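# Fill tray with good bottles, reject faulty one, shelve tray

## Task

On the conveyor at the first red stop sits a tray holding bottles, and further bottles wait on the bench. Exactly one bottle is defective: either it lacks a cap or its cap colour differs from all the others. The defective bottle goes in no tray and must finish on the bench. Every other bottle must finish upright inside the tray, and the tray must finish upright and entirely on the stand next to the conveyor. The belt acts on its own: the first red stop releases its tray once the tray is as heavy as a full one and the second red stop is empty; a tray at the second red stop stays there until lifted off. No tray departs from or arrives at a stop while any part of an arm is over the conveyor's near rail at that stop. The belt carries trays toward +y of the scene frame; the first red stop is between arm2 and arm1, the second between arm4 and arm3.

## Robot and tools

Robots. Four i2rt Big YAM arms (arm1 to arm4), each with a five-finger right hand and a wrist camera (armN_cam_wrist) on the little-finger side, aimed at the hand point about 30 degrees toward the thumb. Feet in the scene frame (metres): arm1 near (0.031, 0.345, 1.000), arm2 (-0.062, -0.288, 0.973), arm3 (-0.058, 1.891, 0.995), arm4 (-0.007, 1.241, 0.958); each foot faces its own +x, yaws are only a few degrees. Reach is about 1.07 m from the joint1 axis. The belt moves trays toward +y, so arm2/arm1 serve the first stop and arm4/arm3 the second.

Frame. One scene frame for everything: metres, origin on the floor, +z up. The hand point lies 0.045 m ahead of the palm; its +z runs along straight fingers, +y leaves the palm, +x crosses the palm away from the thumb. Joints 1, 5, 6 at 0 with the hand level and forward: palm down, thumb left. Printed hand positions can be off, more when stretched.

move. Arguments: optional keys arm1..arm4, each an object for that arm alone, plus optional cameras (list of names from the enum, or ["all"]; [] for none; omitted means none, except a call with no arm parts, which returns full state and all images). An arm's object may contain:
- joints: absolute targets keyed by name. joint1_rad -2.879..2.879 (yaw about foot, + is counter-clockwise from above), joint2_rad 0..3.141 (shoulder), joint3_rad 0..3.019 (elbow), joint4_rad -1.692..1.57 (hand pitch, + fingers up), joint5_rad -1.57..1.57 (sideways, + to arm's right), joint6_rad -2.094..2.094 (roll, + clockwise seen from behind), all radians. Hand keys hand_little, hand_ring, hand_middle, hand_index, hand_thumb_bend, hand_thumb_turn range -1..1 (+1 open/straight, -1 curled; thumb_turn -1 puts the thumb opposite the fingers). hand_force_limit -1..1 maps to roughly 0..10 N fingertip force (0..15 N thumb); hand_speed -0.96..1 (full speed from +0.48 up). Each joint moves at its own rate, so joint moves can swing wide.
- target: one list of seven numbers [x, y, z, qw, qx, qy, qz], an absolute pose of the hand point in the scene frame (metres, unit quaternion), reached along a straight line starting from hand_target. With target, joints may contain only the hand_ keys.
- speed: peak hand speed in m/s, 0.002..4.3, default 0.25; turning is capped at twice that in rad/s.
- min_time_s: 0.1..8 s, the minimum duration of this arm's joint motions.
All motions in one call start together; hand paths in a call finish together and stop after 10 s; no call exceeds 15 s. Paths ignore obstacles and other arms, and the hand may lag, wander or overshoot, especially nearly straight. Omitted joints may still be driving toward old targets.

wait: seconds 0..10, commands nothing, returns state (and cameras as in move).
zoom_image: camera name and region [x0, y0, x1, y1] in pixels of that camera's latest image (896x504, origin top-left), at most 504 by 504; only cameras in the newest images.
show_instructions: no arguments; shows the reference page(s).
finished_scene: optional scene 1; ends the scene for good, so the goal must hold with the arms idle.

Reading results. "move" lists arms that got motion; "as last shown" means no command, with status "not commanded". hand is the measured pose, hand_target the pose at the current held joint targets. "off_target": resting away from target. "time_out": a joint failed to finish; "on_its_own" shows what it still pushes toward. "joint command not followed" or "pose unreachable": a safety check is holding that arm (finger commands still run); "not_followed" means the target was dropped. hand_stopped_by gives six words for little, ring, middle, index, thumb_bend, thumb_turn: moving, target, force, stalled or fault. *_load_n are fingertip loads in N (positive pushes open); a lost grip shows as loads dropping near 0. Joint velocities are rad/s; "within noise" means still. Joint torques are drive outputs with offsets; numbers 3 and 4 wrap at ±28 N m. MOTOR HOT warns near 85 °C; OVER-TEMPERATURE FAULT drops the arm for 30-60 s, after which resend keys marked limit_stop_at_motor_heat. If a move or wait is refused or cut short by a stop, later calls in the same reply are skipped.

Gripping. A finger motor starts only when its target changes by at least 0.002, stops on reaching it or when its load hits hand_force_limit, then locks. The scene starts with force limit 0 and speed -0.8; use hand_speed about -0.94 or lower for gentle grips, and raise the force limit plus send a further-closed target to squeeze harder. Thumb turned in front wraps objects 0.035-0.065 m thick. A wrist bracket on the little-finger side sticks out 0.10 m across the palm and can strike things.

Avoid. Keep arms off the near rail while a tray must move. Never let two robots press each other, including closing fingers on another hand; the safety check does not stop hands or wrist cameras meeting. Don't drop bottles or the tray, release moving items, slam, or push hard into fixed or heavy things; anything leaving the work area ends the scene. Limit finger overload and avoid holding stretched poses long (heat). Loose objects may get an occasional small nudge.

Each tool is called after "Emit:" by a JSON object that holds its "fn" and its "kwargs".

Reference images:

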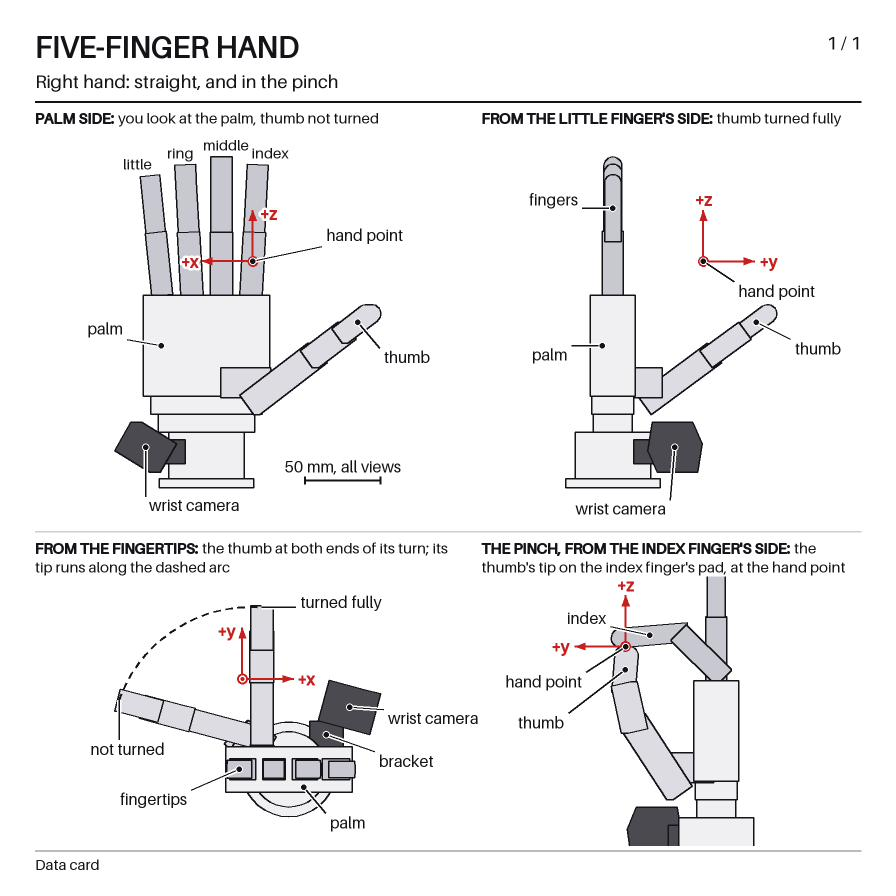

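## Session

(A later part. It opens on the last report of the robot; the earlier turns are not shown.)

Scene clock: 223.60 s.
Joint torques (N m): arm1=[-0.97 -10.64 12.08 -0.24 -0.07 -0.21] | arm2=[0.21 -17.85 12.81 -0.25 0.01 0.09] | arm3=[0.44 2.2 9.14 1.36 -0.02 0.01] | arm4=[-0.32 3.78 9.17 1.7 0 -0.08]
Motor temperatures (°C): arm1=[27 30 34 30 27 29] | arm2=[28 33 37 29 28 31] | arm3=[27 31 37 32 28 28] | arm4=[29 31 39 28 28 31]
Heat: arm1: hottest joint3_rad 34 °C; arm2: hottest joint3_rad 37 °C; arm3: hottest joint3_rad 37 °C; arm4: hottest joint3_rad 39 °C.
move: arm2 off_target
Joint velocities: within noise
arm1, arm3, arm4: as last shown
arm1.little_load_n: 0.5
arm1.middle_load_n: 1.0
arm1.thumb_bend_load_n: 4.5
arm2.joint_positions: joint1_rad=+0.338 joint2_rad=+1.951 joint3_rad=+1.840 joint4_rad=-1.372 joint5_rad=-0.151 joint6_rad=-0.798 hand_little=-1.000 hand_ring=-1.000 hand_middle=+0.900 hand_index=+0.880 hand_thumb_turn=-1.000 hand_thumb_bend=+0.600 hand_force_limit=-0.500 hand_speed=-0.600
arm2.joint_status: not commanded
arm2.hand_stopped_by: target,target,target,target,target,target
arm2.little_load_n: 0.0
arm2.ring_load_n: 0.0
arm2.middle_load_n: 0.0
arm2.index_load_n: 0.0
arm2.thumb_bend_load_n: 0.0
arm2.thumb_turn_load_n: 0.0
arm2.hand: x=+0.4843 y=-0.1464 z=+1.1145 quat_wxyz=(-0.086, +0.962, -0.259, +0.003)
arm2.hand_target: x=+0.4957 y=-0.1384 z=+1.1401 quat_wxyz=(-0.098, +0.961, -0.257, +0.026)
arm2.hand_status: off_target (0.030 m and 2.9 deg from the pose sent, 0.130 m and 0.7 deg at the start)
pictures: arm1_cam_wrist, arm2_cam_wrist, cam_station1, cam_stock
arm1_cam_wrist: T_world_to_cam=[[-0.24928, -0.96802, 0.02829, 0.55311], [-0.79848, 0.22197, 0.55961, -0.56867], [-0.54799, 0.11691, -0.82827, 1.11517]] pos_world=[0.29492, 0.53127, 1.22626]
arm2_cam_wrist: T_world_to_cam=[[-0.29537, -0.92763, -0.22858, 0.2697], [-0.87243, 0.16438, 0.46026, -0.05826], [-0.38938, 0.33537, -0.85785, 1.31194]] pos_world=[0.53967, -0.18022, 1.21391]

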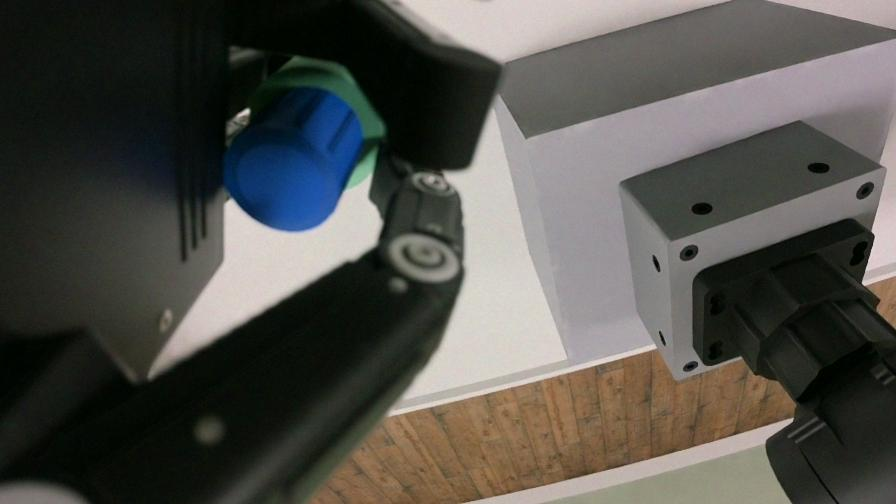

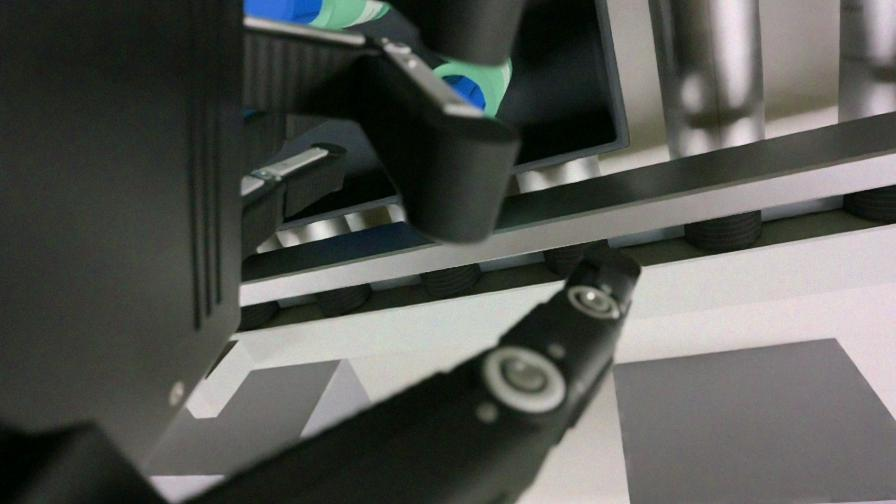

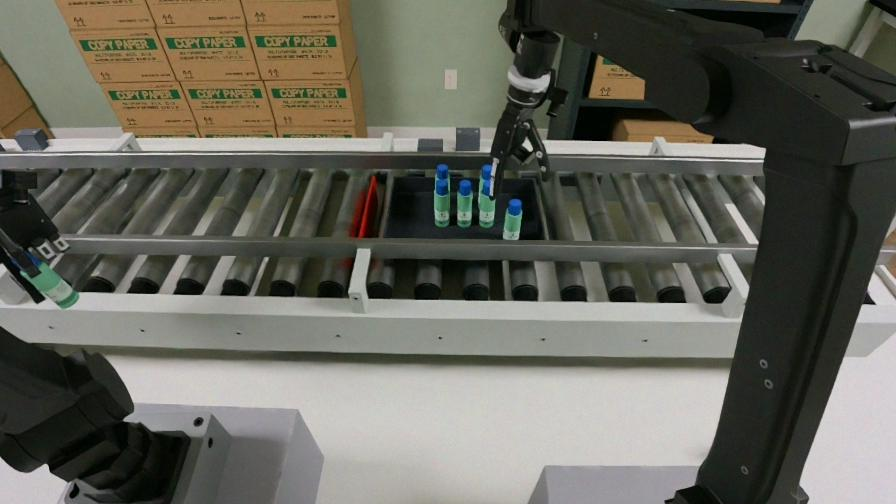

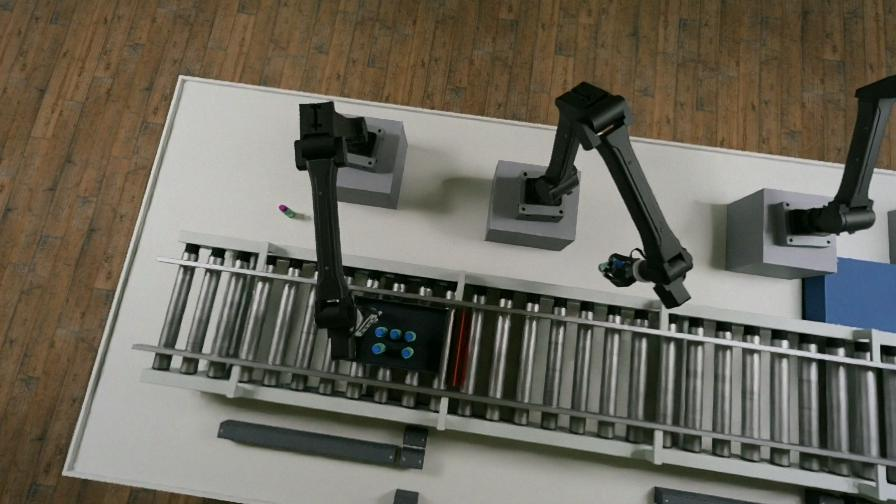

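Emit:
{"fn": "move", "kwargs": {"arm2": {"target": [0.18, -0.42, 1.22, 0, 0.9659, -0.2588, 0], "speed": 0.35}, "arm1": {"target": [0.40, 0.15, 1.22, 0, 0.9659, -0.2588, 0], "speed": 0.2}, "cameras": []}}

Emit:
{"fn": "move", "kwargs": {"arm1": {"target": [0.48, 0.025, 1.20, 0, 0.9659, -0.2588, 0], "speed": 0.15}, "cameras": ["arm1_cam_wrist", "cam_station1", "cam_side1", "cam_stock"]}}

Emit:
{"fn": "zoom_image", "kwargs": {"camera": "cam_station1", "region": [340, 90, 590, 290]}}

Emit:
{"fn": "zoom_image", "kwargs": {"camera": "cam_side1", "region": [400, 120, 600, 320]}}

Scene clock: 236.27 s.
Joint torques (N m): arm1=[-0.03 -12.22 13.23 -0.29 -0.07 -0.17] | arm2=[-1.32 -7.12 7.68 -0.46 0.03 -0.11] | arm3=[0.5 2.08 9.13 1.37 -0.02 0.01] | arm4=[-0.32 3.78 9.16 1.7 0 -0.08]
Motor temperatures (°C): arm1=[27 29 35 30 27 29] | arm2=[28 34 39 29 28 31] | arm3=[27 31 37 32 28 28] | arm4=[29 31 39 28 28 31]
Heat: arm1: hottest joint3_rad 35 °C; arm2: hottest joint3_rad 39 °C; arm3: hottest joint3_rad 37 °C; arm4: hottest joint3_rad 39 °C.
move: arm1 off_target; arm2 done
Joint velocities: within noise
arm1.joint_positions: joint1_rad=-0.409 joint2_rad=+1.517 joint3_rad=+1.414 joint4_rad=-1.497 joint5_rad=+0.010 joint6_rad=-1.382 hand_little=-1.000 hand_ring=-1.000 hand_middle=+0.909 hand_index=+0.950 hand_thumb_turn=-1.000 hand_thumb_bend=-0.262 hand_force_limit=-0.500 hand_speed=+0.000
arm1.joint_status: not commanded
arm1.hand_stopped_by: target,target,force,target,force,target
arm1.little_load_n: 0.0
arm1.ring_load_n: 0.0
arm1.middle_load_n: 1.0
arm1.index_load_n: 0.0
arm1.thumb_bend_load_n: 4.0
arm1.thumb_turn_load_n: 1.0
arm1.hand: x=+0.3874 y=+0.1576 z=+1.2095 quat_wxyz=(+0.001, +0.965, -0.262, -0.011)
arm1.hand_target: x=+0.3994 y=+0.1502 z=+1.2198 quat_wxyz=(+0.000, +0.966, -0.259, +0.000)
arm1.hand_status: off_target (0.018 m and 1.3 deg from the pose sent, 0.436 m and 2.1 deg at the start)
arm2.joint_positions: joint1_rad=-0.203 joint2_rad=+1.170 joint3_rad=+1.195 joint4_rad=-1.585 joint5_rad=-0.003 joint6_rad=-1.345 hand_little=-1.000 hand_ring=-1.000 hand_middle=+0.900 hand_index=+0.880 hand_thumb_turn=-1.000 hand_thumb_bend=+0.600 hand_force_limit=-0.500 hand_speed=-0.600
arm2.joint_status: not commanded
arm2.hand_stopped_by: target,target,target,target,target,target
arm2.little_load_n: 0.0
arm2.ring_load_n: 0.0
arm2.middle_load_n: 0.0
arm2.index_load_n: 0.0
arm2.thumb_bend_load_n: 0.0
arm2.thumb_turn_load_n: 0.0
arm2.hand: x=+0.1871 y=-0.4191 z=+1.2204 quat_wxyz=(+0.000, +0.966, -0.260, +0.007)
arm2.hand_target: x=+0.1801 y=-0.4199 z=+1.2199 quat_wxyz=(+0.000, +0.966, -0.259, +0.000)
arm2.hand_status: done (0.007 m and 0.8 deg from the pose sent, 0.423 m and 9.9 deg at the start)
arm3, arm4: as last shown
arm3.ring_load_n: -0.5
arm4.ring_load_n: 0.5

Scene clock: 238.20 s.
Joint torques (N m): arm1=[0.03 -17.38 13.35 -0.46 -0.04 -0.23] | arm2=[-1.26 -7.12 7.64 -0.47 0.02 -0.1] | arm3=[0.38 2.2 9.13 1.35 -0.02 0.01] | arm4=[-0.38 3.78 9.16 1.72 0 -0.08]
Motor temperatures (°C): arm1=[27 30 35 30 27 29] | arm2=[28 34 38 29 28 31] | arm3=[27 31 37 32 28 28] | arm4=[29 31 39 28 28 31]
Heat: arm1: hottest joint3_rad 35 °C; arm2: hottest joint3_rad 38 °C; arm3: hottest joint3_rad 37 °C; arm4: hottest joint3_rad 39 °C.
move: arm1 off_target
Joint velocities: within noise
arm1.joint_positions: joint1_rad=-0.565 joint2_rad=+1.854 joint3_rad=+1.805 joint4_rad=-1.547 joint5_rad=+0.010 joint6_rad=-1.538 hand_little=-1.000 hand_ring=-1.000 hand_middle=+0.909 hand_index=+0.950 hand_thumb_turn=-1.000 hand_thumb_bend=-0.262 hand_force_limit=-0.500 hand_speed=+0.000
arm1.joint_status: not commanded
arm1.hand_stopped_by: target,target,force,target,force,target
arm1.little_load_n: 0.0
arm1.ring_load_n: 0.0
arm1.middle_load_n: 1.0
arm1.index_load_n: -0.5
arm1.thumb_bend_load_n: 4.5
arm1.thumb_turn_load_n: 0.5
arm1.hand: x=+0.4703 y=+0.0349 z=+1.1924 quat_wxyz=(-0.001, +0.965, -0.262, -0.010)
arm1.hand_target: x=+0.4795 y=+0.0253 z=+1.2000 quat_wxyz=(+0.000, +0.966, -0.259, +0.000)
arm1.hand_status: off_target (0.016 m and 1.2 deg from the pose sent, 0.162 m and 1.3 deg at the start)
arm2: as last shown
arm2.joint_positions: joint1_rad=-0.203 joint2_rad=+1.170 joint3_rad=+1.195 joint4_rad=-1.585 joint5_rad=-0.003 joint6_rad=-1.346 hand_little=-1.000 hand_ring=-1.000 hand_middle=+0.900 hand_index=+0.880 hand_thumb_turn=-1.000 hand_thumb_bend=+0.600 hand_force_limit=-0.500 hand_speed=-0.600
arm2.thumb_bend_load_n: -0.5
arm2.hand: x=+0.1871 y=-0.4192 z=+1.2204 quat_wxyz=(+0.000, +0.966, -0.260, +0.007)
arm3.joint_positions: joint1_rad=+0.072 joint2_rad=+0.643 joint3_rad=+1.371 joint4_rad=-1.301 joint5_rad=+0.086 joint6_rad=-1.361 hand_little=+1.000 hand_ring=+1.000 hand_middle=+1.000 hand_index=+1.000 hand_thumb_turn=+1.000 hand_thumb_bend=+1.000 hand_force_limit=+0.000 hand_speed=-0.800
arm3.joint_status: not commanded
arm3.hand_stopped_by: target,target,target,target,target,target
arm3.little_load_n: 0.0
arm3.ring_load_n: 0.0
arm3.middle_load_n: 0.0
arm3.index_load_n: 0.0
arm3.thumb_bend_load_n: 0.0
arm3.thumb_turn_load_n: 0.0
arm3.hand: x=+0.1802 y=+1.8203 z=+1.4849 quat_wxyz=(-0.002, +0.868, -0.121, +0.482)
arm3.hand_target: x=+0.1796 y=+1.8204 z=+1.4963 quat_wxyz=(-0.004, +0.861, -0.121, +0.494)
arm3.hand_status: not commanded
arm4.joint_positions: joint1_rad=+0.175 joint2_rad=+0.554 joint3_rad=+1.417 joint4_rad=-1.265 joint5_rad=+0.099 joint6_rad=-1.248 hand_little=+1.000 hand_ring=+1.000 hand_middle=+1.000 hand_index=+1.000 hand_thumb_turn=+1.000 hand_thumb_bend=+1.000 hand_force_limit=+0.000 hand_speed=-0.800
arm4.joint_status: not commanded
arm4.hand_stopped_by: target,target,target,target,target,target
arm4.little_load_n: 0.0
arm4.ring_load_n: 0.0
arm4.middle_load_n: 0.0
arm4.index_load_n: 0.0
arm4.thumb_bend_load_n: -0.5
arm4.thumb_turn_load_n: 0.0
arm4.hand: x=+0.2094 y=+1.2313 z=+1.4892 quat_wxyz=(-0.121, +0.832, -0.050, +0.540)
arm4.hand_target: x=+0.2070 y=+1.2307 z=+1.4962 quat_wxyz=(-0.123, +0.827, -0.051, +0.546)
arm4.hand_status: not commanded
pictures: arm1_cam_wrist, cam_side1, cam_station1, cam_stock
arm1_cam_wrist: T_world_to_cam=[[-0.25279, -0.9675, -0.00581, 0.16011], [-0.80124, 0.20598, 0.56177, -0.30732], [-0.54231, 0.14666, -0.82728, 1.35302]] pos_world=[0.528, 0.01977, 1.2929]

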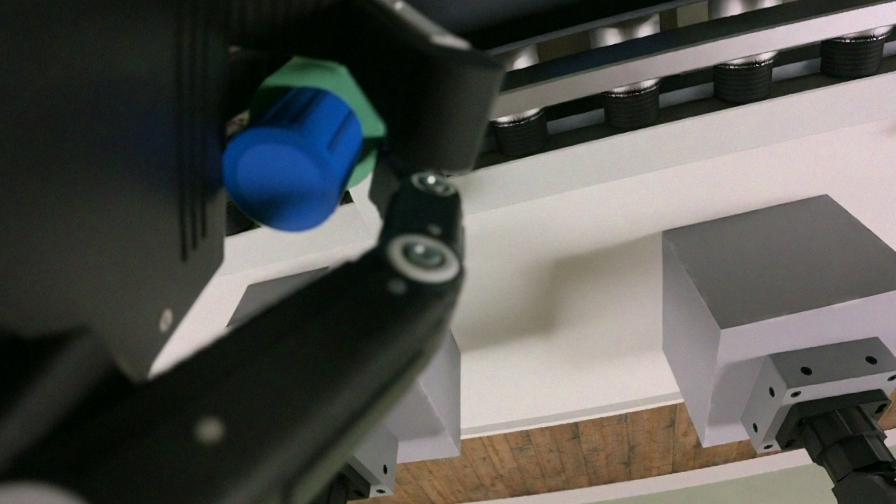

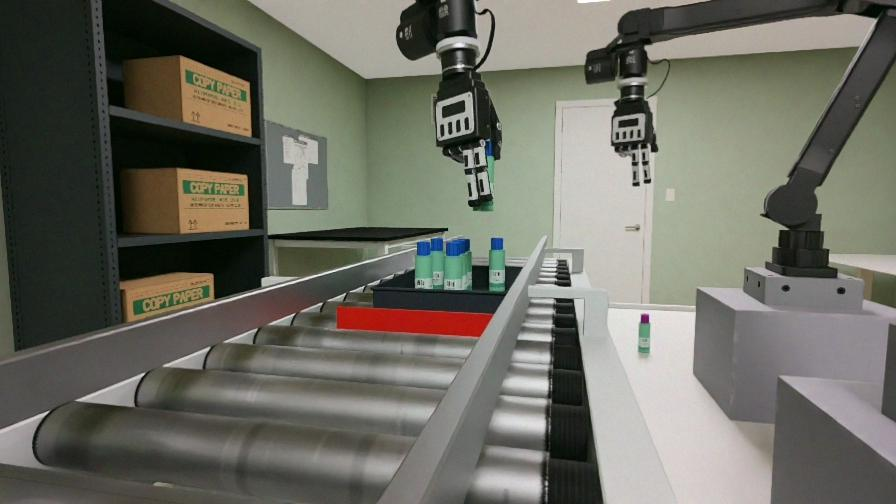

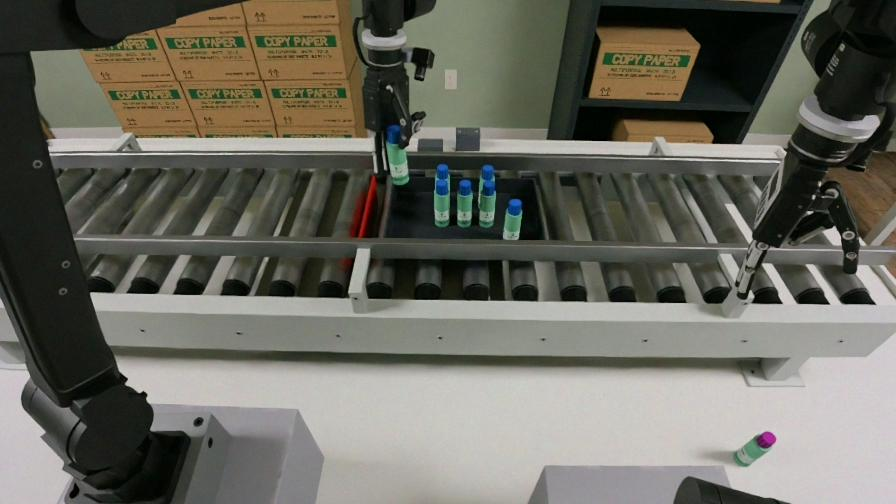

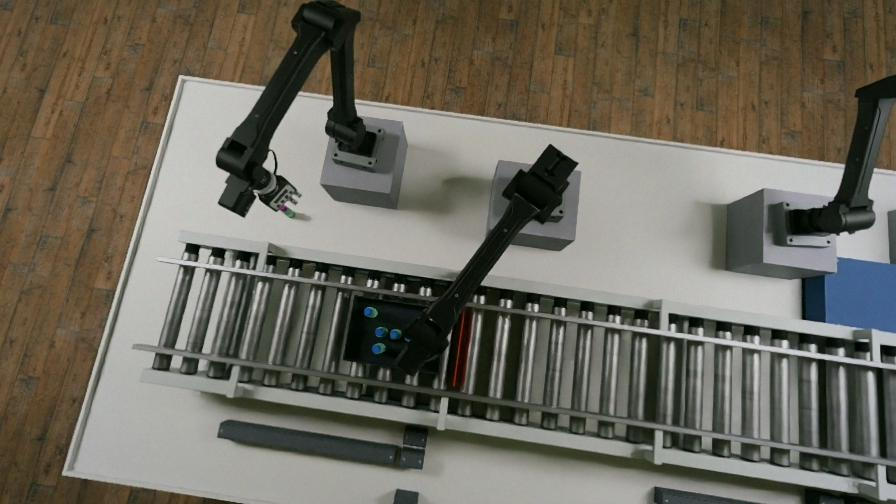

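Scaled by 2.016.

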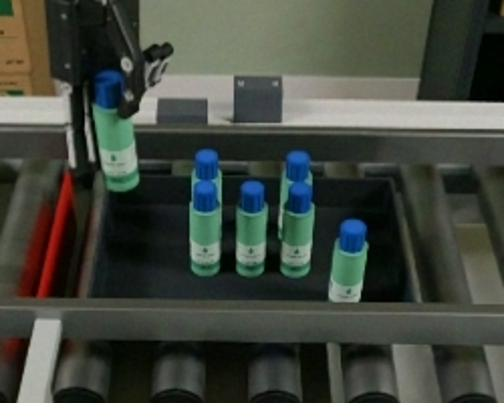

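Scaled by 2.520.

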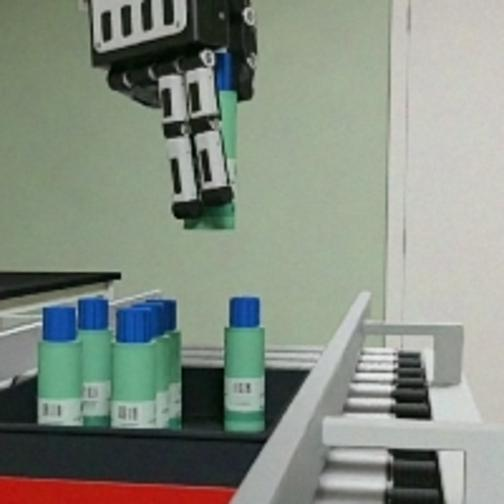

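Emit:
{"fn": "zoom_image", "kwargs": {"camera": "cam_side1", "region": [450, 130, 530, 220]}}

Emit:
{"fn": "zoom_image", "kwargs": {"camera": "cam_station1", "region": [360, 110, 440, 190]}}

Scaled by 5.600.

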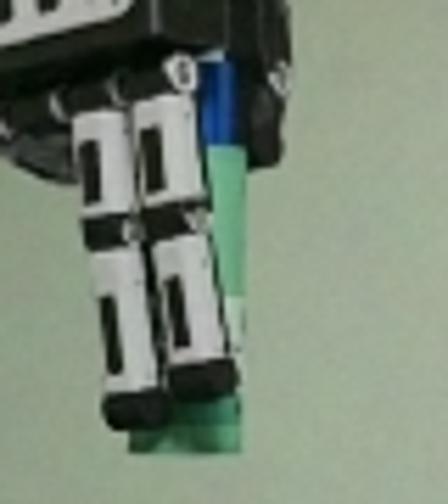

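Scaled by 6.300.

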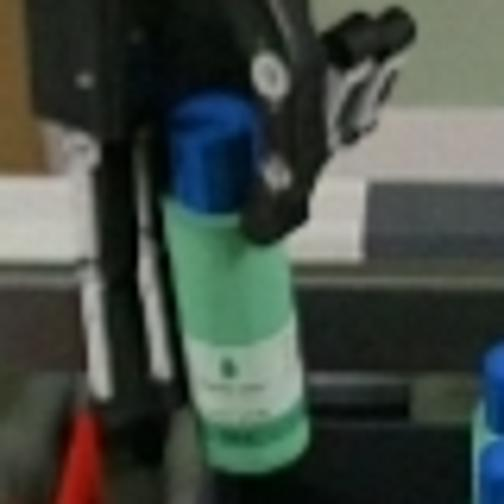

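Emit:
{"fn": "move", "kwargs": {"arm1": {"target": [0.484, 0.003, 1.062, 0, 0.9659, -0.2588, 0], "speed": 0.12}, "cameras": ["arm1_cam_wrist", "cam_station1", "cam_side1"]}}

Emit:
{"fn": "zoom_image", "kwargs": {"camera": "cam_station1", "region": [380, 130, 540, 240]}}

Emit:
{"fn": "zoom_image", "kwargs": {"camera": "cam_side1", "region": [400, 200, 540, 300]}}

Scene clock: 250.00 s.
Joint torques (N m): arm1=[-0.67 -19.43 7.64 0.51 0 -0.22] | arm2=[-1.2 -7.12 7.65 -0.49 0.02 -0.11] | arm3=[0.38 2.14 9.17 1.37 -0.02 0.01] | arm4=[-0.32 3.84 9.17 1.69 0 -0.08]
Motor temperatures (°C): arm1=[27 30 37 30 27 29] | arm2=[28 34 38 29 28 31] | arm3=[27 31 37 32 28 28] | arm4=[29 31 39 28 27 31]
Heat: arm1: hottest joint3_rad 37 °C; arm2: hottest joint3_rad 38 °C; arm3: hottest joint3_rad 37 °C; arm4: hottest joint3_rad 39 °C.
move: arm1 off_target
Joint velocities: within noise
arm1.joint_positions: joint1_rad=-0.592 joint2_rad=+1.963 joint3_rad=+1.656 joint4_rad=-1.254 joint5_rad=+0.010 joint6_rad=-1.569 hand_little=-1.000 hand_ring=-1.000 hand_middle=+0.909 hand_index=+0.950 hand_thumb_turn=-1.000 hand_thumb_bend=-0.262 hand_force_limit=-0.500 hand_speed=+0.000
arm1.joint_status: not commanded
arm1.hand_stopped_by: target,target,force,target,force,target
arm1.little_load_n: 0.0
arm1.ring_load_n: 0.0
arm1.middle_load_n: 1.0
arm1.index_load_n: 0.0
arm1.thumb_bend_load_n: 4.5
arm1.thumb_turn_load_n: 0.5
arm1.hand: x=+0.4881 y=+0.0075 z=+1.0739 quat_wxyz=(+0.003, +0.965, -0.261, +0.007)
arm1.hand_target: x=+0.4838 y=+0.0032 z=+1.0622 quat_wxyz=(+0.000, +0.966, -0.259, +0.000)
arm1.hand_status: off_target (0.013 m and 0.9 deg from the pose sent, 0.135 m and 1.2 deg at the start)
arm2, arm3, arm4: as last shown
arm2.thumb_bend_load_n: 0.0
arm2.thumb_turn_load_n: 0.5
arm4.thumb_bend_load_n: 0.0
pictures: arm1_cam_wrist, cam_side1, cam_station1
arm1_cam_wrist: T_world_to_cam=[[-0.2497, -0.96832, 0.0027, 0.12678], [-0.81845, 0.21254, 0.53382, -0.18242], [-0.51748, 0.13109, -0.84559, 1.27628]] pos_world=[0.54281, -0.00578, 1.17625]

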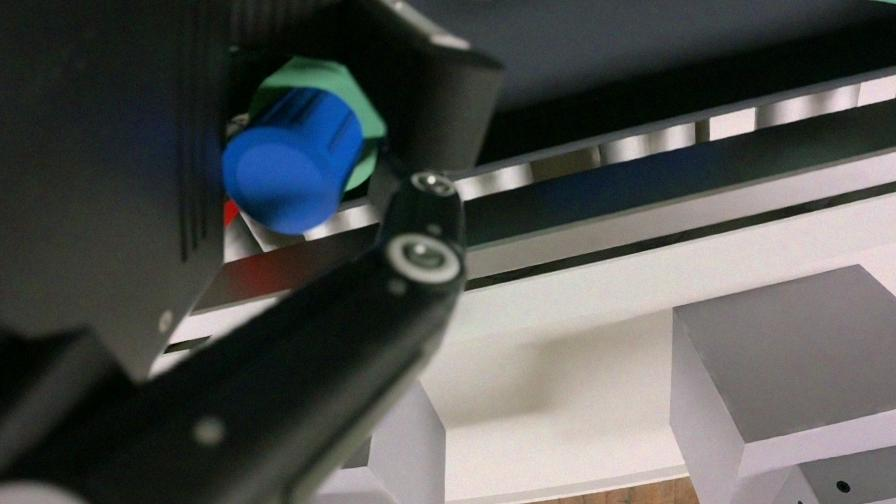

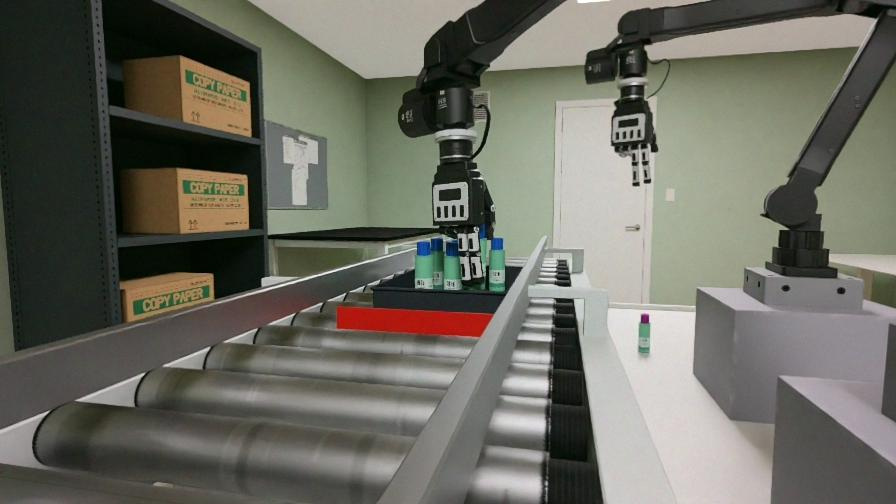

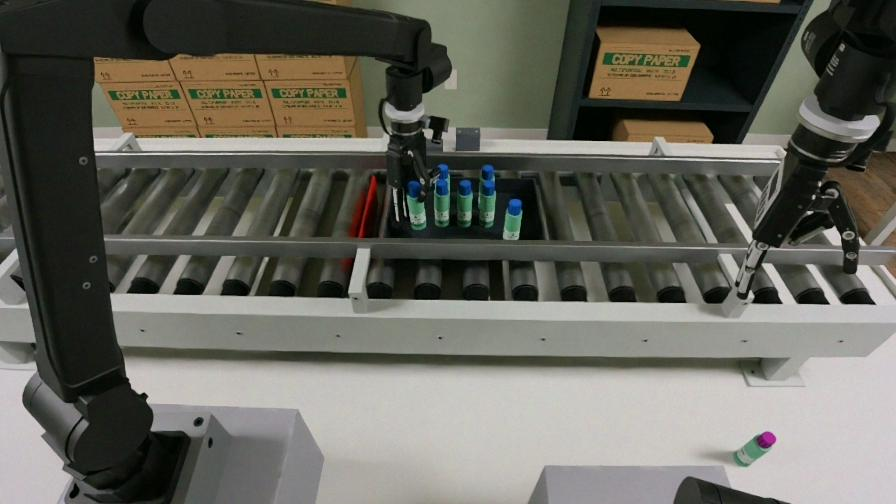

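Scaled by 3.150.

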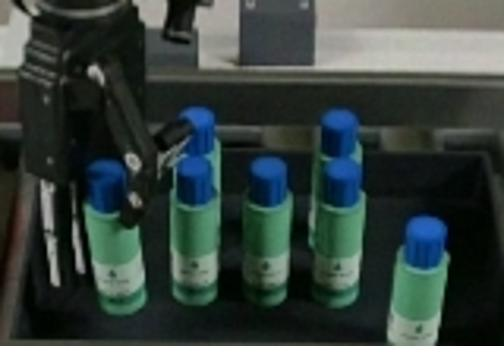

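Scaled by 3.600.

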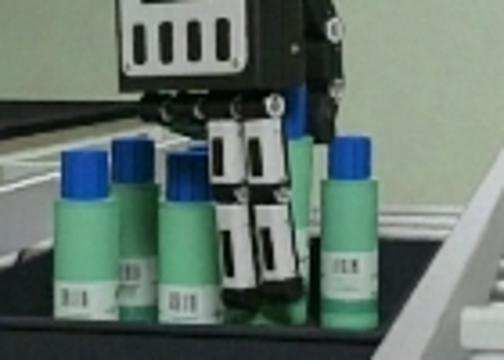

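Emit:
{"fn": "move", "kwargs": {"arm1": {"target": [0.479, 0.000, 1.035, -0.0256, 0.9655, -0.2587, -0.0204], "speed": 0.06}, "cameras": ["arm1_cam_wrist", "cam_station1", "cam_side1"]}}

Emit:
{"fn": "zoom_image", "kwargs": {"camera": "cam_station1", "region": [380, 130, 540, 240]}}

Emit:
{"fn": "zoom_image", "kwargs": {"camera": "cam_side1", "region": [400, 200, 540, 300]}}

Scene clock: 258.03 s.
Joint torques (N m): arm1=[-0.85 -18.55 8.62 -0.12 -0.12 -0.23] | arm2=[-1.26 -7.18 7.65 -0.46 0.03 -0.11] | arm3=[0.38 2.2 9.11 1.37 -0.02 0.02] | arm4=[-0.32 3.78 9.16 1.69 0 -0.08]
Motor temperatures (°C): arm1=[27 30 36 30 27 29] | arm2=[28 33 37 29 28 31] | arm3=[27 31 37 32 28 28] | arm4=[29 31 39 28 27 31]
Heat: arm1: hottest joint3_rad 36 °C; arm2: hottest joint3_rad 37 °C; arm3: hottest joint3_rad 37 °C; arm4: hottest joint3_rad 39 °C.
move: arm1 done
Joint velocities: within noise
arm1.joint_positions: joint1_rad=-0.614 joint2_rad=+2.015 joint3_rad=+1.656 joint4_rad=-1.254 joint5_rad=-0.027 joint6_rad=-1.591 hand_little=-1.000 hand_ring=-1.000 hand_middle=+0.909 hand_index=+0.950 hand_thumb_turn=-1.000 hand_thumb_bend=-0.262 hand_force_limit=-0.500 hand_speed=+0.000
arm1.joint_status: not commanded
arm1.hand_stopped_by: target,target,force,target,force,target
arm1.little_load_n: 0.0
arm1.ring_load_n: 0.0
arm1.middle_load_n: 1.0
arm1.index_load_n: 0.0
arm1.thumb_bend_load_n: 4.5
arm1.thumb_turn_load_n: 0.5
arm1.hand: x=+0.4821 y=+0.0046 z=+1.0435 quat_wxyz=(-0.022, +0.965, -0.261, -0.013)
arm1.hand_target: x=+0.4788 y=+0.0001 z=+1.0351 quat_wxyz=(-0.026, +0.965, -0.259, -0.020)
arm1.hand_status: done (0.010 m and 1.0 deg from the pose sent, 0.041 m and 4.5 deg at the start)
arm2, arm3, arm4: as last shown
arm2.thumb_turn_load_n: 0.0
arm4.little_load_n: 0.5
pictures: arm1_cam_wrist, cam_side1, cam_station1
arm1_cam_wrist: T_world_to_cam=[[-0.25026, -0.96704, -0.04688, 0.17452], [-0.80425, 0.18068, 0.56616, -0.21099], [-0.53903, 0.17938, -0.82296, 1.23444]] pos_world=[0.53939, -0.01455, 1.14353]

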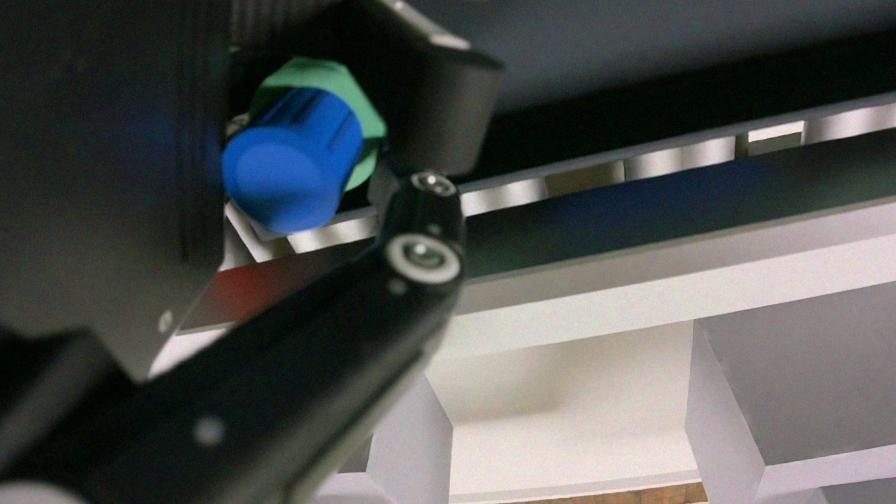

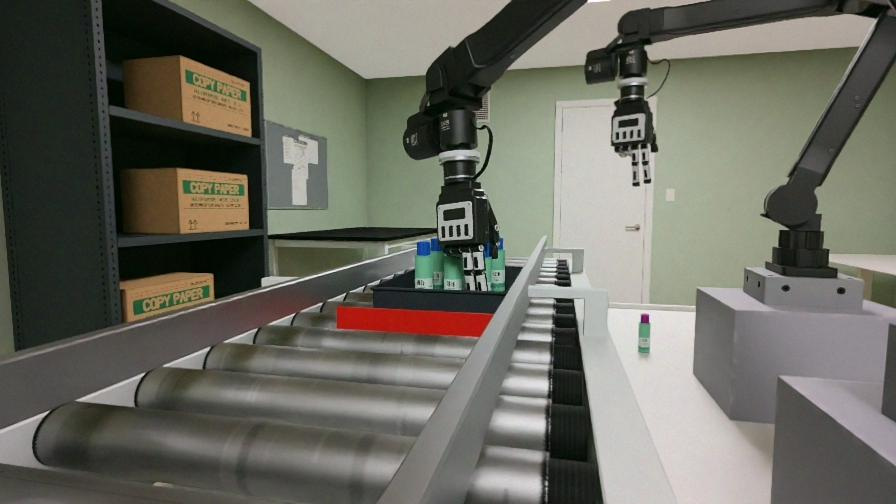

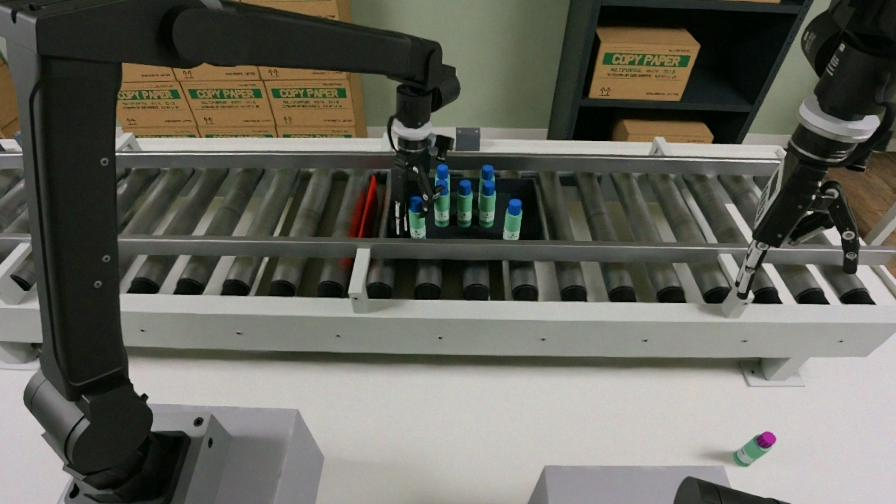

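Scaled by 3.150.

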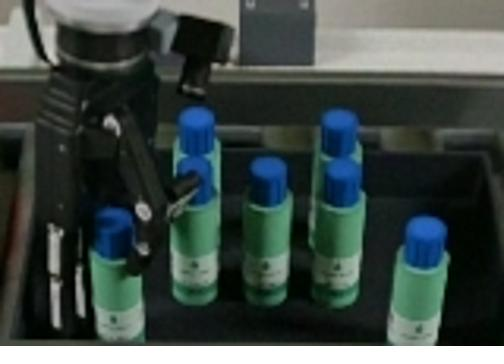

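Scaled by 3.600.

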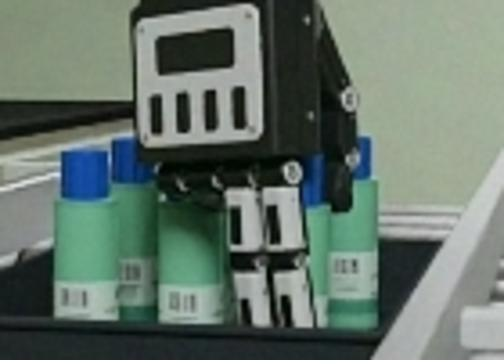

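Emit:
{"fn": "move", "kwargs": {"arm1": {"target": [0.479, -0.001, 1.026, -0.0256, 0.9655, -0.2587, -0.0204], "speed": 0.05}, "cameras": ["cam_station1"]}}

Emit:
{"fn": "zoom_image", "kwargs": {"camera": "cam_station1", "region": [380, 130, 540, 240]}}

Scene clock: 261.53 s.
Joint torques (N m): arm1=[-1.03 -18.67 7.64 0.38 -0.1 -0.18] | arm2=[-1.26 -7.18 7.65 -0.46 0.02 -0.11] | arm3=[0.38 2.2 9.13 1.39 -0.03 0.01] | arm4=[-0.38 3.84 9.16 1.72 0 -0.08]
Motor temperatures (°C): arm1=[27 30 36 30 27 29] | arm2=[28 33 37 29 28 31] | arm3=[27 31 37 32 28 28] | arm4=[29 31 39 28 27 31]
Heat: arm1: hottest joint3_rad 36 °C; arm2: hottest joint3_rad 37 °C; arm3: hottest joint3_rad 37 °C; arm4: hottest joint3_rad 39 °C.
move: arm1 off_target
Joint velocities: within noise
arm1.joint_positions: joint1_rad=-0.614 joint2_rad=+2.021 joint3_rad=+1.656 joint4_rad=-1.247 joint5_rad=-0.027 joint6_rad=-1.592 hand_little=-1.000 hand_ring=-1.000 hand_middle=+0.909 hand_index=+0.950 hand_thumb_turn=-1.000 hand_thumb_bend=-0.262 hand_force_limit=-0.500 hand_speed=+0.000
arm1.joint_status: not commanded
arm1.hand_stopped_by: target,target,force,target,force,target
arm1.little_load_n: 0.0
arm1.ring_load_n: 0.0
arm1.middle_load_n: 1.5
arm1.index_load_n: 0.0
arm1.thumb_bend_load_n: 4.0
arm1.thumb_turn_load_n: 1.0
arm1.hand: x=+0.4833 y=+0.0038 z=+1.0399 quat_wxyz=(-0.022, +0.965, -0.260, -0.013)
arm1.hand_target: x=+0.4787 y=-0.0008 z=+1.0261 quat_wxyz=(-0.026, +0.965, -0.259, -0.020)
arm1.hand_status: off_target (0.015 m and 1.0 deg from the pose sent, 0.019 m and 1.0 deg at the start)
arm2, arm3, arm4: as last shown
arm3.middle_load_n: 0.5
arm4.little_load_n: 0.0

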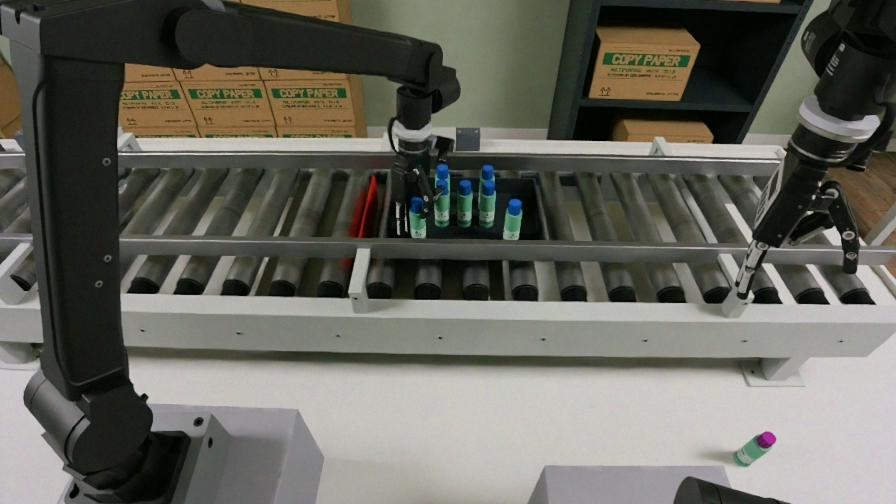

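Scaled by 3.150.

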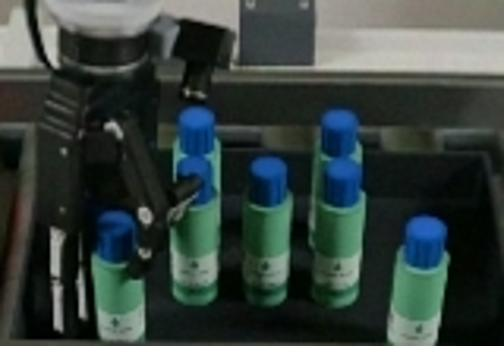

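Emit:
{"fn": "move", "kwargs": {"arm1": {"target": [0.479, -0.001, 1.017, -0.0256, 0.9655, -0.2587, -0.0204], "speed": 0.05}, "cameras": ["cam_station1", "arm1_cam_wrist"]}}

Emit:
{"fn": "zoom_image", "kwargs": {"camera": "cam_station1", "region": [380, 130, 540, 240]}}

Scene clock: 263.90 s.
Joint torques (N m): arm1=[-1.44 -17.9 6.86 0.55 -0.12 -0.19] | arm2=[-1.38 -7.12 7.66 -0.46 0 -0.11] | arm3=[0.5 2.08 9.14 1.37 -0.02 0.02] | arm4=[-0.32 3.9 9.16 1.7 0 -0.08]
Motor temperatures (°C): arm1=[27 30 36 30 27 29] | arm2=[28 33 37 29 28 31] | arm3=[27 31 37 32 28 28] | arm4=[29 31 39 28 27 31]
Heat: arm1: hottest joint3_rad 36 °C; arm2: hottest joint3_rad 37 °C; arm3: hottest joint3_rad 37 °C; arm4: hottest joint3_rad 39 °C.
move: arm1 off_target
Joint velocities: within noise
arm1.joint_positions: joint1_rad=-0.614 joint2_rad=+2.021 joint3_rad=+1.656 joint4_rad=-1.234 joint5_rad=-0.027 joint6_rad=-1.592 hand_little=-1.000 hand_ring=-1.000 hand_middle=+0.909 hand_index=+0.950 hand_thumb_turn=-1.000 hand_thumb_bend=-0.262 hand_force_limit=-0.500 hand_speed=+0.000
arm1.joint_status: not commanded
arm1.hand_stopped_by: target,target,force,target,force,target
arm1.little_load_n: 0.0
arm1.ring_load_n: 0.0
arm1.middle_load_n: 1.0
arm1.index_load_n: 0.0
arm1.thumb_bend_load_n: 4.5
arm1.thumb_turn_load_n: 1.5
arm1.hand: x=+0.4862 y=+0.0020 z=+1.0395 quat_wxyz=(-0.020, +0.965, -0.260, -0.007)
arm1.hand_target: x=+0.4784 y=-0.0005 z=+1.0175 quat_wxyz=(-0.026, +0.965, -0.259, -0.020)
arm1.hand_status: off_target (0.024 m and 1.7 deg from the pose sent, 0.024 m and 1.0 deg at the start)
arm2, arm3, arm4: as last shown
arm3.middle_load_n: 0.0
arm3.index_load_n: -0.5
pictures: arm1_cam_wrist, cam_station1
arm1_cam_wrist: T_world_to_cam=[[-0.24831, -0.96773, -0.04293, 0.16783], [-0.81116, 0.1835, 0.55528, -0.19023], [-0.52949, 0.1727, -0.83055, 1.23703]] pos_world=[0.54235, -0.01632, 1.14025]

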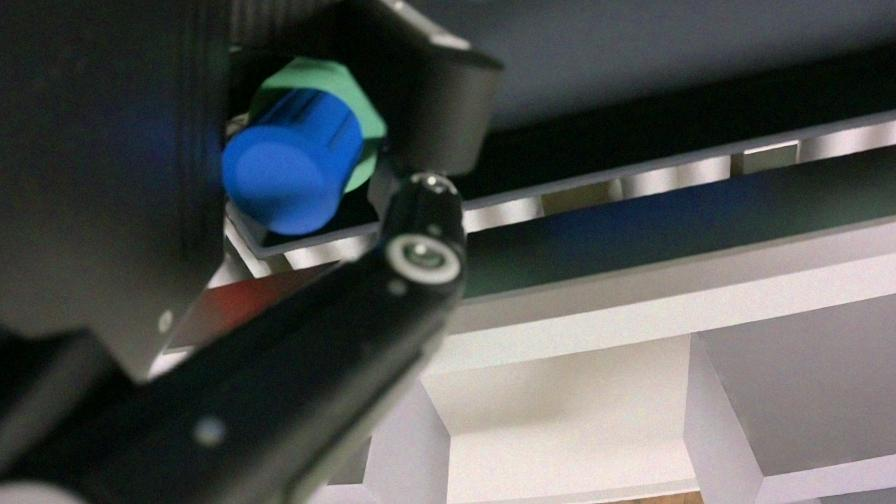

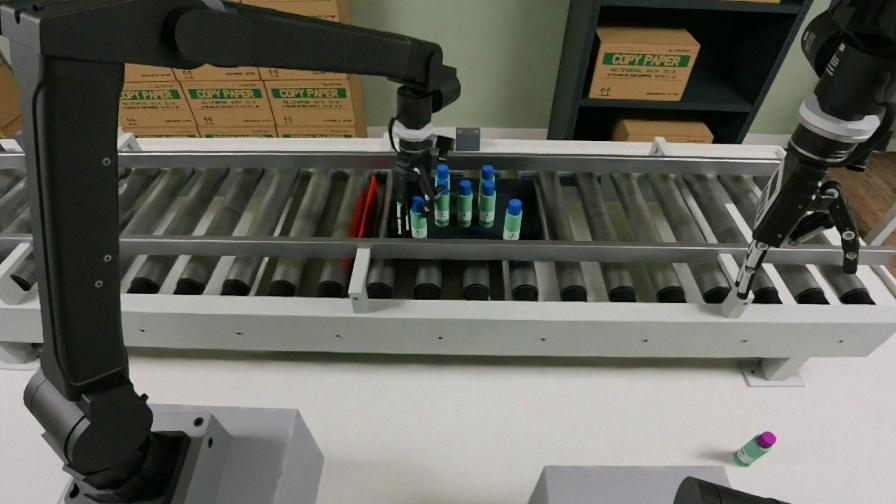

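Scaled by 3.150.

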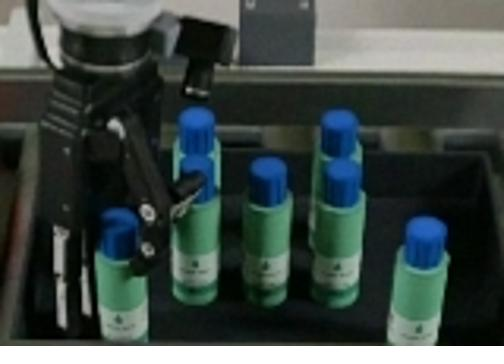

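Emit:
{"fn": "move", "kwargs": {"arm1": {"target": [0.480, -0.001, 1.033, -0.0256, 0.9655, -0.2587, -0.0204], "speed": 0.05}, "cameras": []}}

Emit:
{"fn": "move", "kwargs": {"arm1": {"joints": {"hand_speed": -0.8, "hand_index": 1.0, "hand_middle": 1.0, "hand_thumb_bend": 0.05}}, "cameras": ["cam_station1", "arm1_cam_wrist"]}}

Emit:
{"fn": "zoom_image", "kwargs": {"camera": "cam_station1", "region": [380, 130, 540, 240]}}

Scene clock: 267.73 s.
Joint torques (N m): arm1=[-0.15 -19.14 8.83 -0.49 -0.1 -0.21] | arm2=[-1.2 -7.12 7.64 -0.5 0.02 -0.09] | arm3=[0.38 2.2 9.13 1.36 -0.02 0.01] | arm4=[-0.38 3.78 9.16 1.72 0 -0.08]
Motor temperatures (°C): arm1=[27 30 35 30 27 29] | arm2=[28 33 37 29 28 31] | arm3=[27 31 37 32 28 28] | arm4=[29 31 39 28 27 31]
Heat: arm1: hottest joint3_rad 35 °C; arm2: hottest joint3_rad 37 °C; arm3: hottest joint3_rad 37 °C; arm4: hottest joint3_rad 39 °C.
move: arm1 done
Joint velocities: within noise
arm1.joint_positions: joint1_rad=-0.614 joint2_rad=+2.021 joint3_rad=+1.656 joint4_rad=-1.245 joint5_rad=-0.027 joint6_rad=-1.592 hand_little=-1.000 hand_ring=-1.000 hand_middle=+0.909 hand_index=+0.950 hand_thumb_turn=-1.000 hand_thumb_bend=-0.262 hand_force_limit=-0.500 hand_speed=+0.000
arm1.joint_status: not commanded
arm1.hand_stopped_by: target,target,force,target,force,target
arm1.little_load_n: 0.0
arm1.ring_load_n: 0.0
arm1.middle_load_n: 1.0
arm1.index_load_n: 0.0
arm1.thumb_bend_load_n: 4.0
arm1.thumb_turn_load_n: 0.5
arm1.hand: x=+0.4839 y=+0.0034 z=+1.0398 quat_wxyz=(-0.021, +0.965, -0.260, -0.011)
arm1.hand_target: x=+0.4798 y=-0.0009 z=+1.0330 quat_wxyz=(-0.026, +0.965, -0.259, -0.020)
arm1.hand_status: done (0.009 m and 1.1 deg from the pose sent, 0.010 m and 1.7 deg at the start)
arm2, arm3, arm4: as last shown
arm3.index_load_n: 0.0
arm4.little_load_n: -0.5

Scene clock: 269.30 s.
Joint torques (N m): arm1=[-0.85 -18.9 8.83 -0.44 -0.11 -0.21] | arm2=[-1.08 -7.12 7.65 -0.44 0.02 -0.12] | arm3=[0.38 2.14 9.14 1.37 -0.02 0.01] | arm4=[-0.38 3.84 9.16 1.7 0 -0.08]
Motor temperatures (°C): arm1=[27 30 35 30 27 29] | arm2=[28 33 37 29 28 31] | arm3=[27 31 37 32 28 28] | arm4=[29 31 39 28 27 31]
Heat: arm1: hottest joint3_rad 35 °C; arm2: hottest joint3_rad 37 °C; arm3: hottest joint3_rad 37 °C; arm4: hottest joint3_rad 39 °C.
move: arm1 done
Joint velocities: within noise
arm1.joint_positions: joint1_rad=-0.614 joint2_rad=+2.021 joint3_rad=+1.656 joint4_rad=-1.246 joint5_rad=-0.027 joint6_rad=-1.592 hand_little=-1.000 hand_ring=-1.000 hand_middle=+1.000 hand_index=+1.000 hand_thumb_turn=-1.000 hand_thumb_bend=+0.050 hand_force_limit=-0.500 hand_speed=-0.800
arm1.joint_status: all done
arm1.hand_stopped_by: target,target,target,target,target,target
arm1.little_load_n: 0.0
arm1.ring_load_n: 0.0
arm1.middle_load_n: 0.0
arm1.index_load_n: 0.0
arm1.thumb_bend_load_n: 0.0
arm1.thumb_turn_load_n: 0.0
arm1.hand: x=+0.4836 y=+0.0036 z=+1.0399 quat_wxyz=(-0.021, +0.965, -0.260, -0.012)
arm1.hand_target: x=+0.4800 y=-0.0008 z=+1.0330 quat_wxyz=(-0.026, +0.965, -0.259, -0.020)
arm1.hand_status: not commanded
arm2, arm3, arm4: as last shown
arm4.little_load_n: 0.0
arm4.ring_load_n: -0.5
pictures: arm1_cam_wrist, cam_station1
arm1_cam_wrist: T_world_to_cam=[[-0.24864, -0.96749, -0.04626, 0.17233], [-0.80569, 0.18007, 0.56431, -0.20495], [-0.53763, 0.17758, -0.82427, 1.2331]] pos_world=[0.54068, -0.01534, 1.14003]

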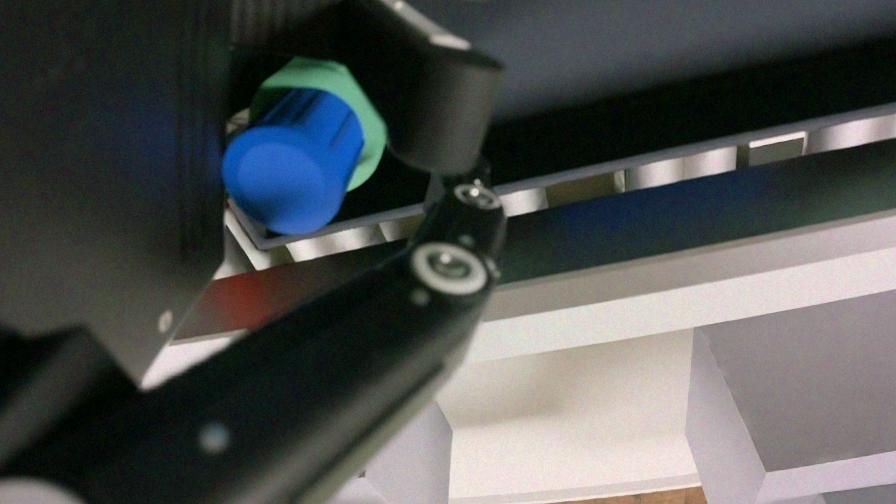

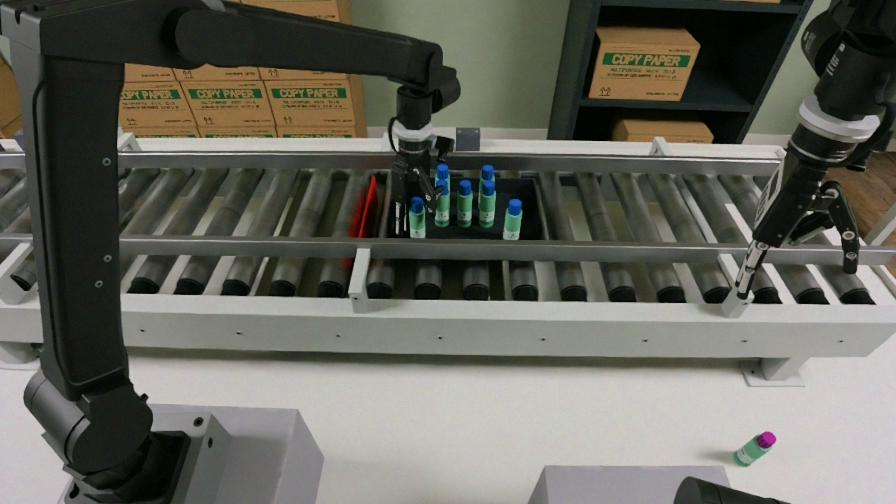

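Scaled by 3.150.

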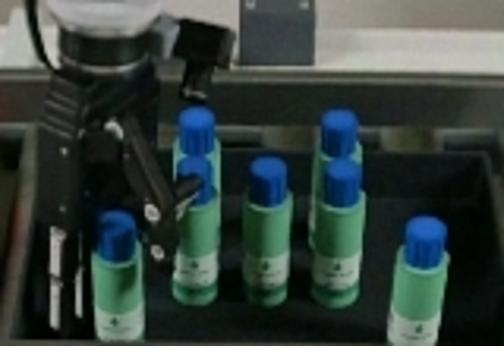

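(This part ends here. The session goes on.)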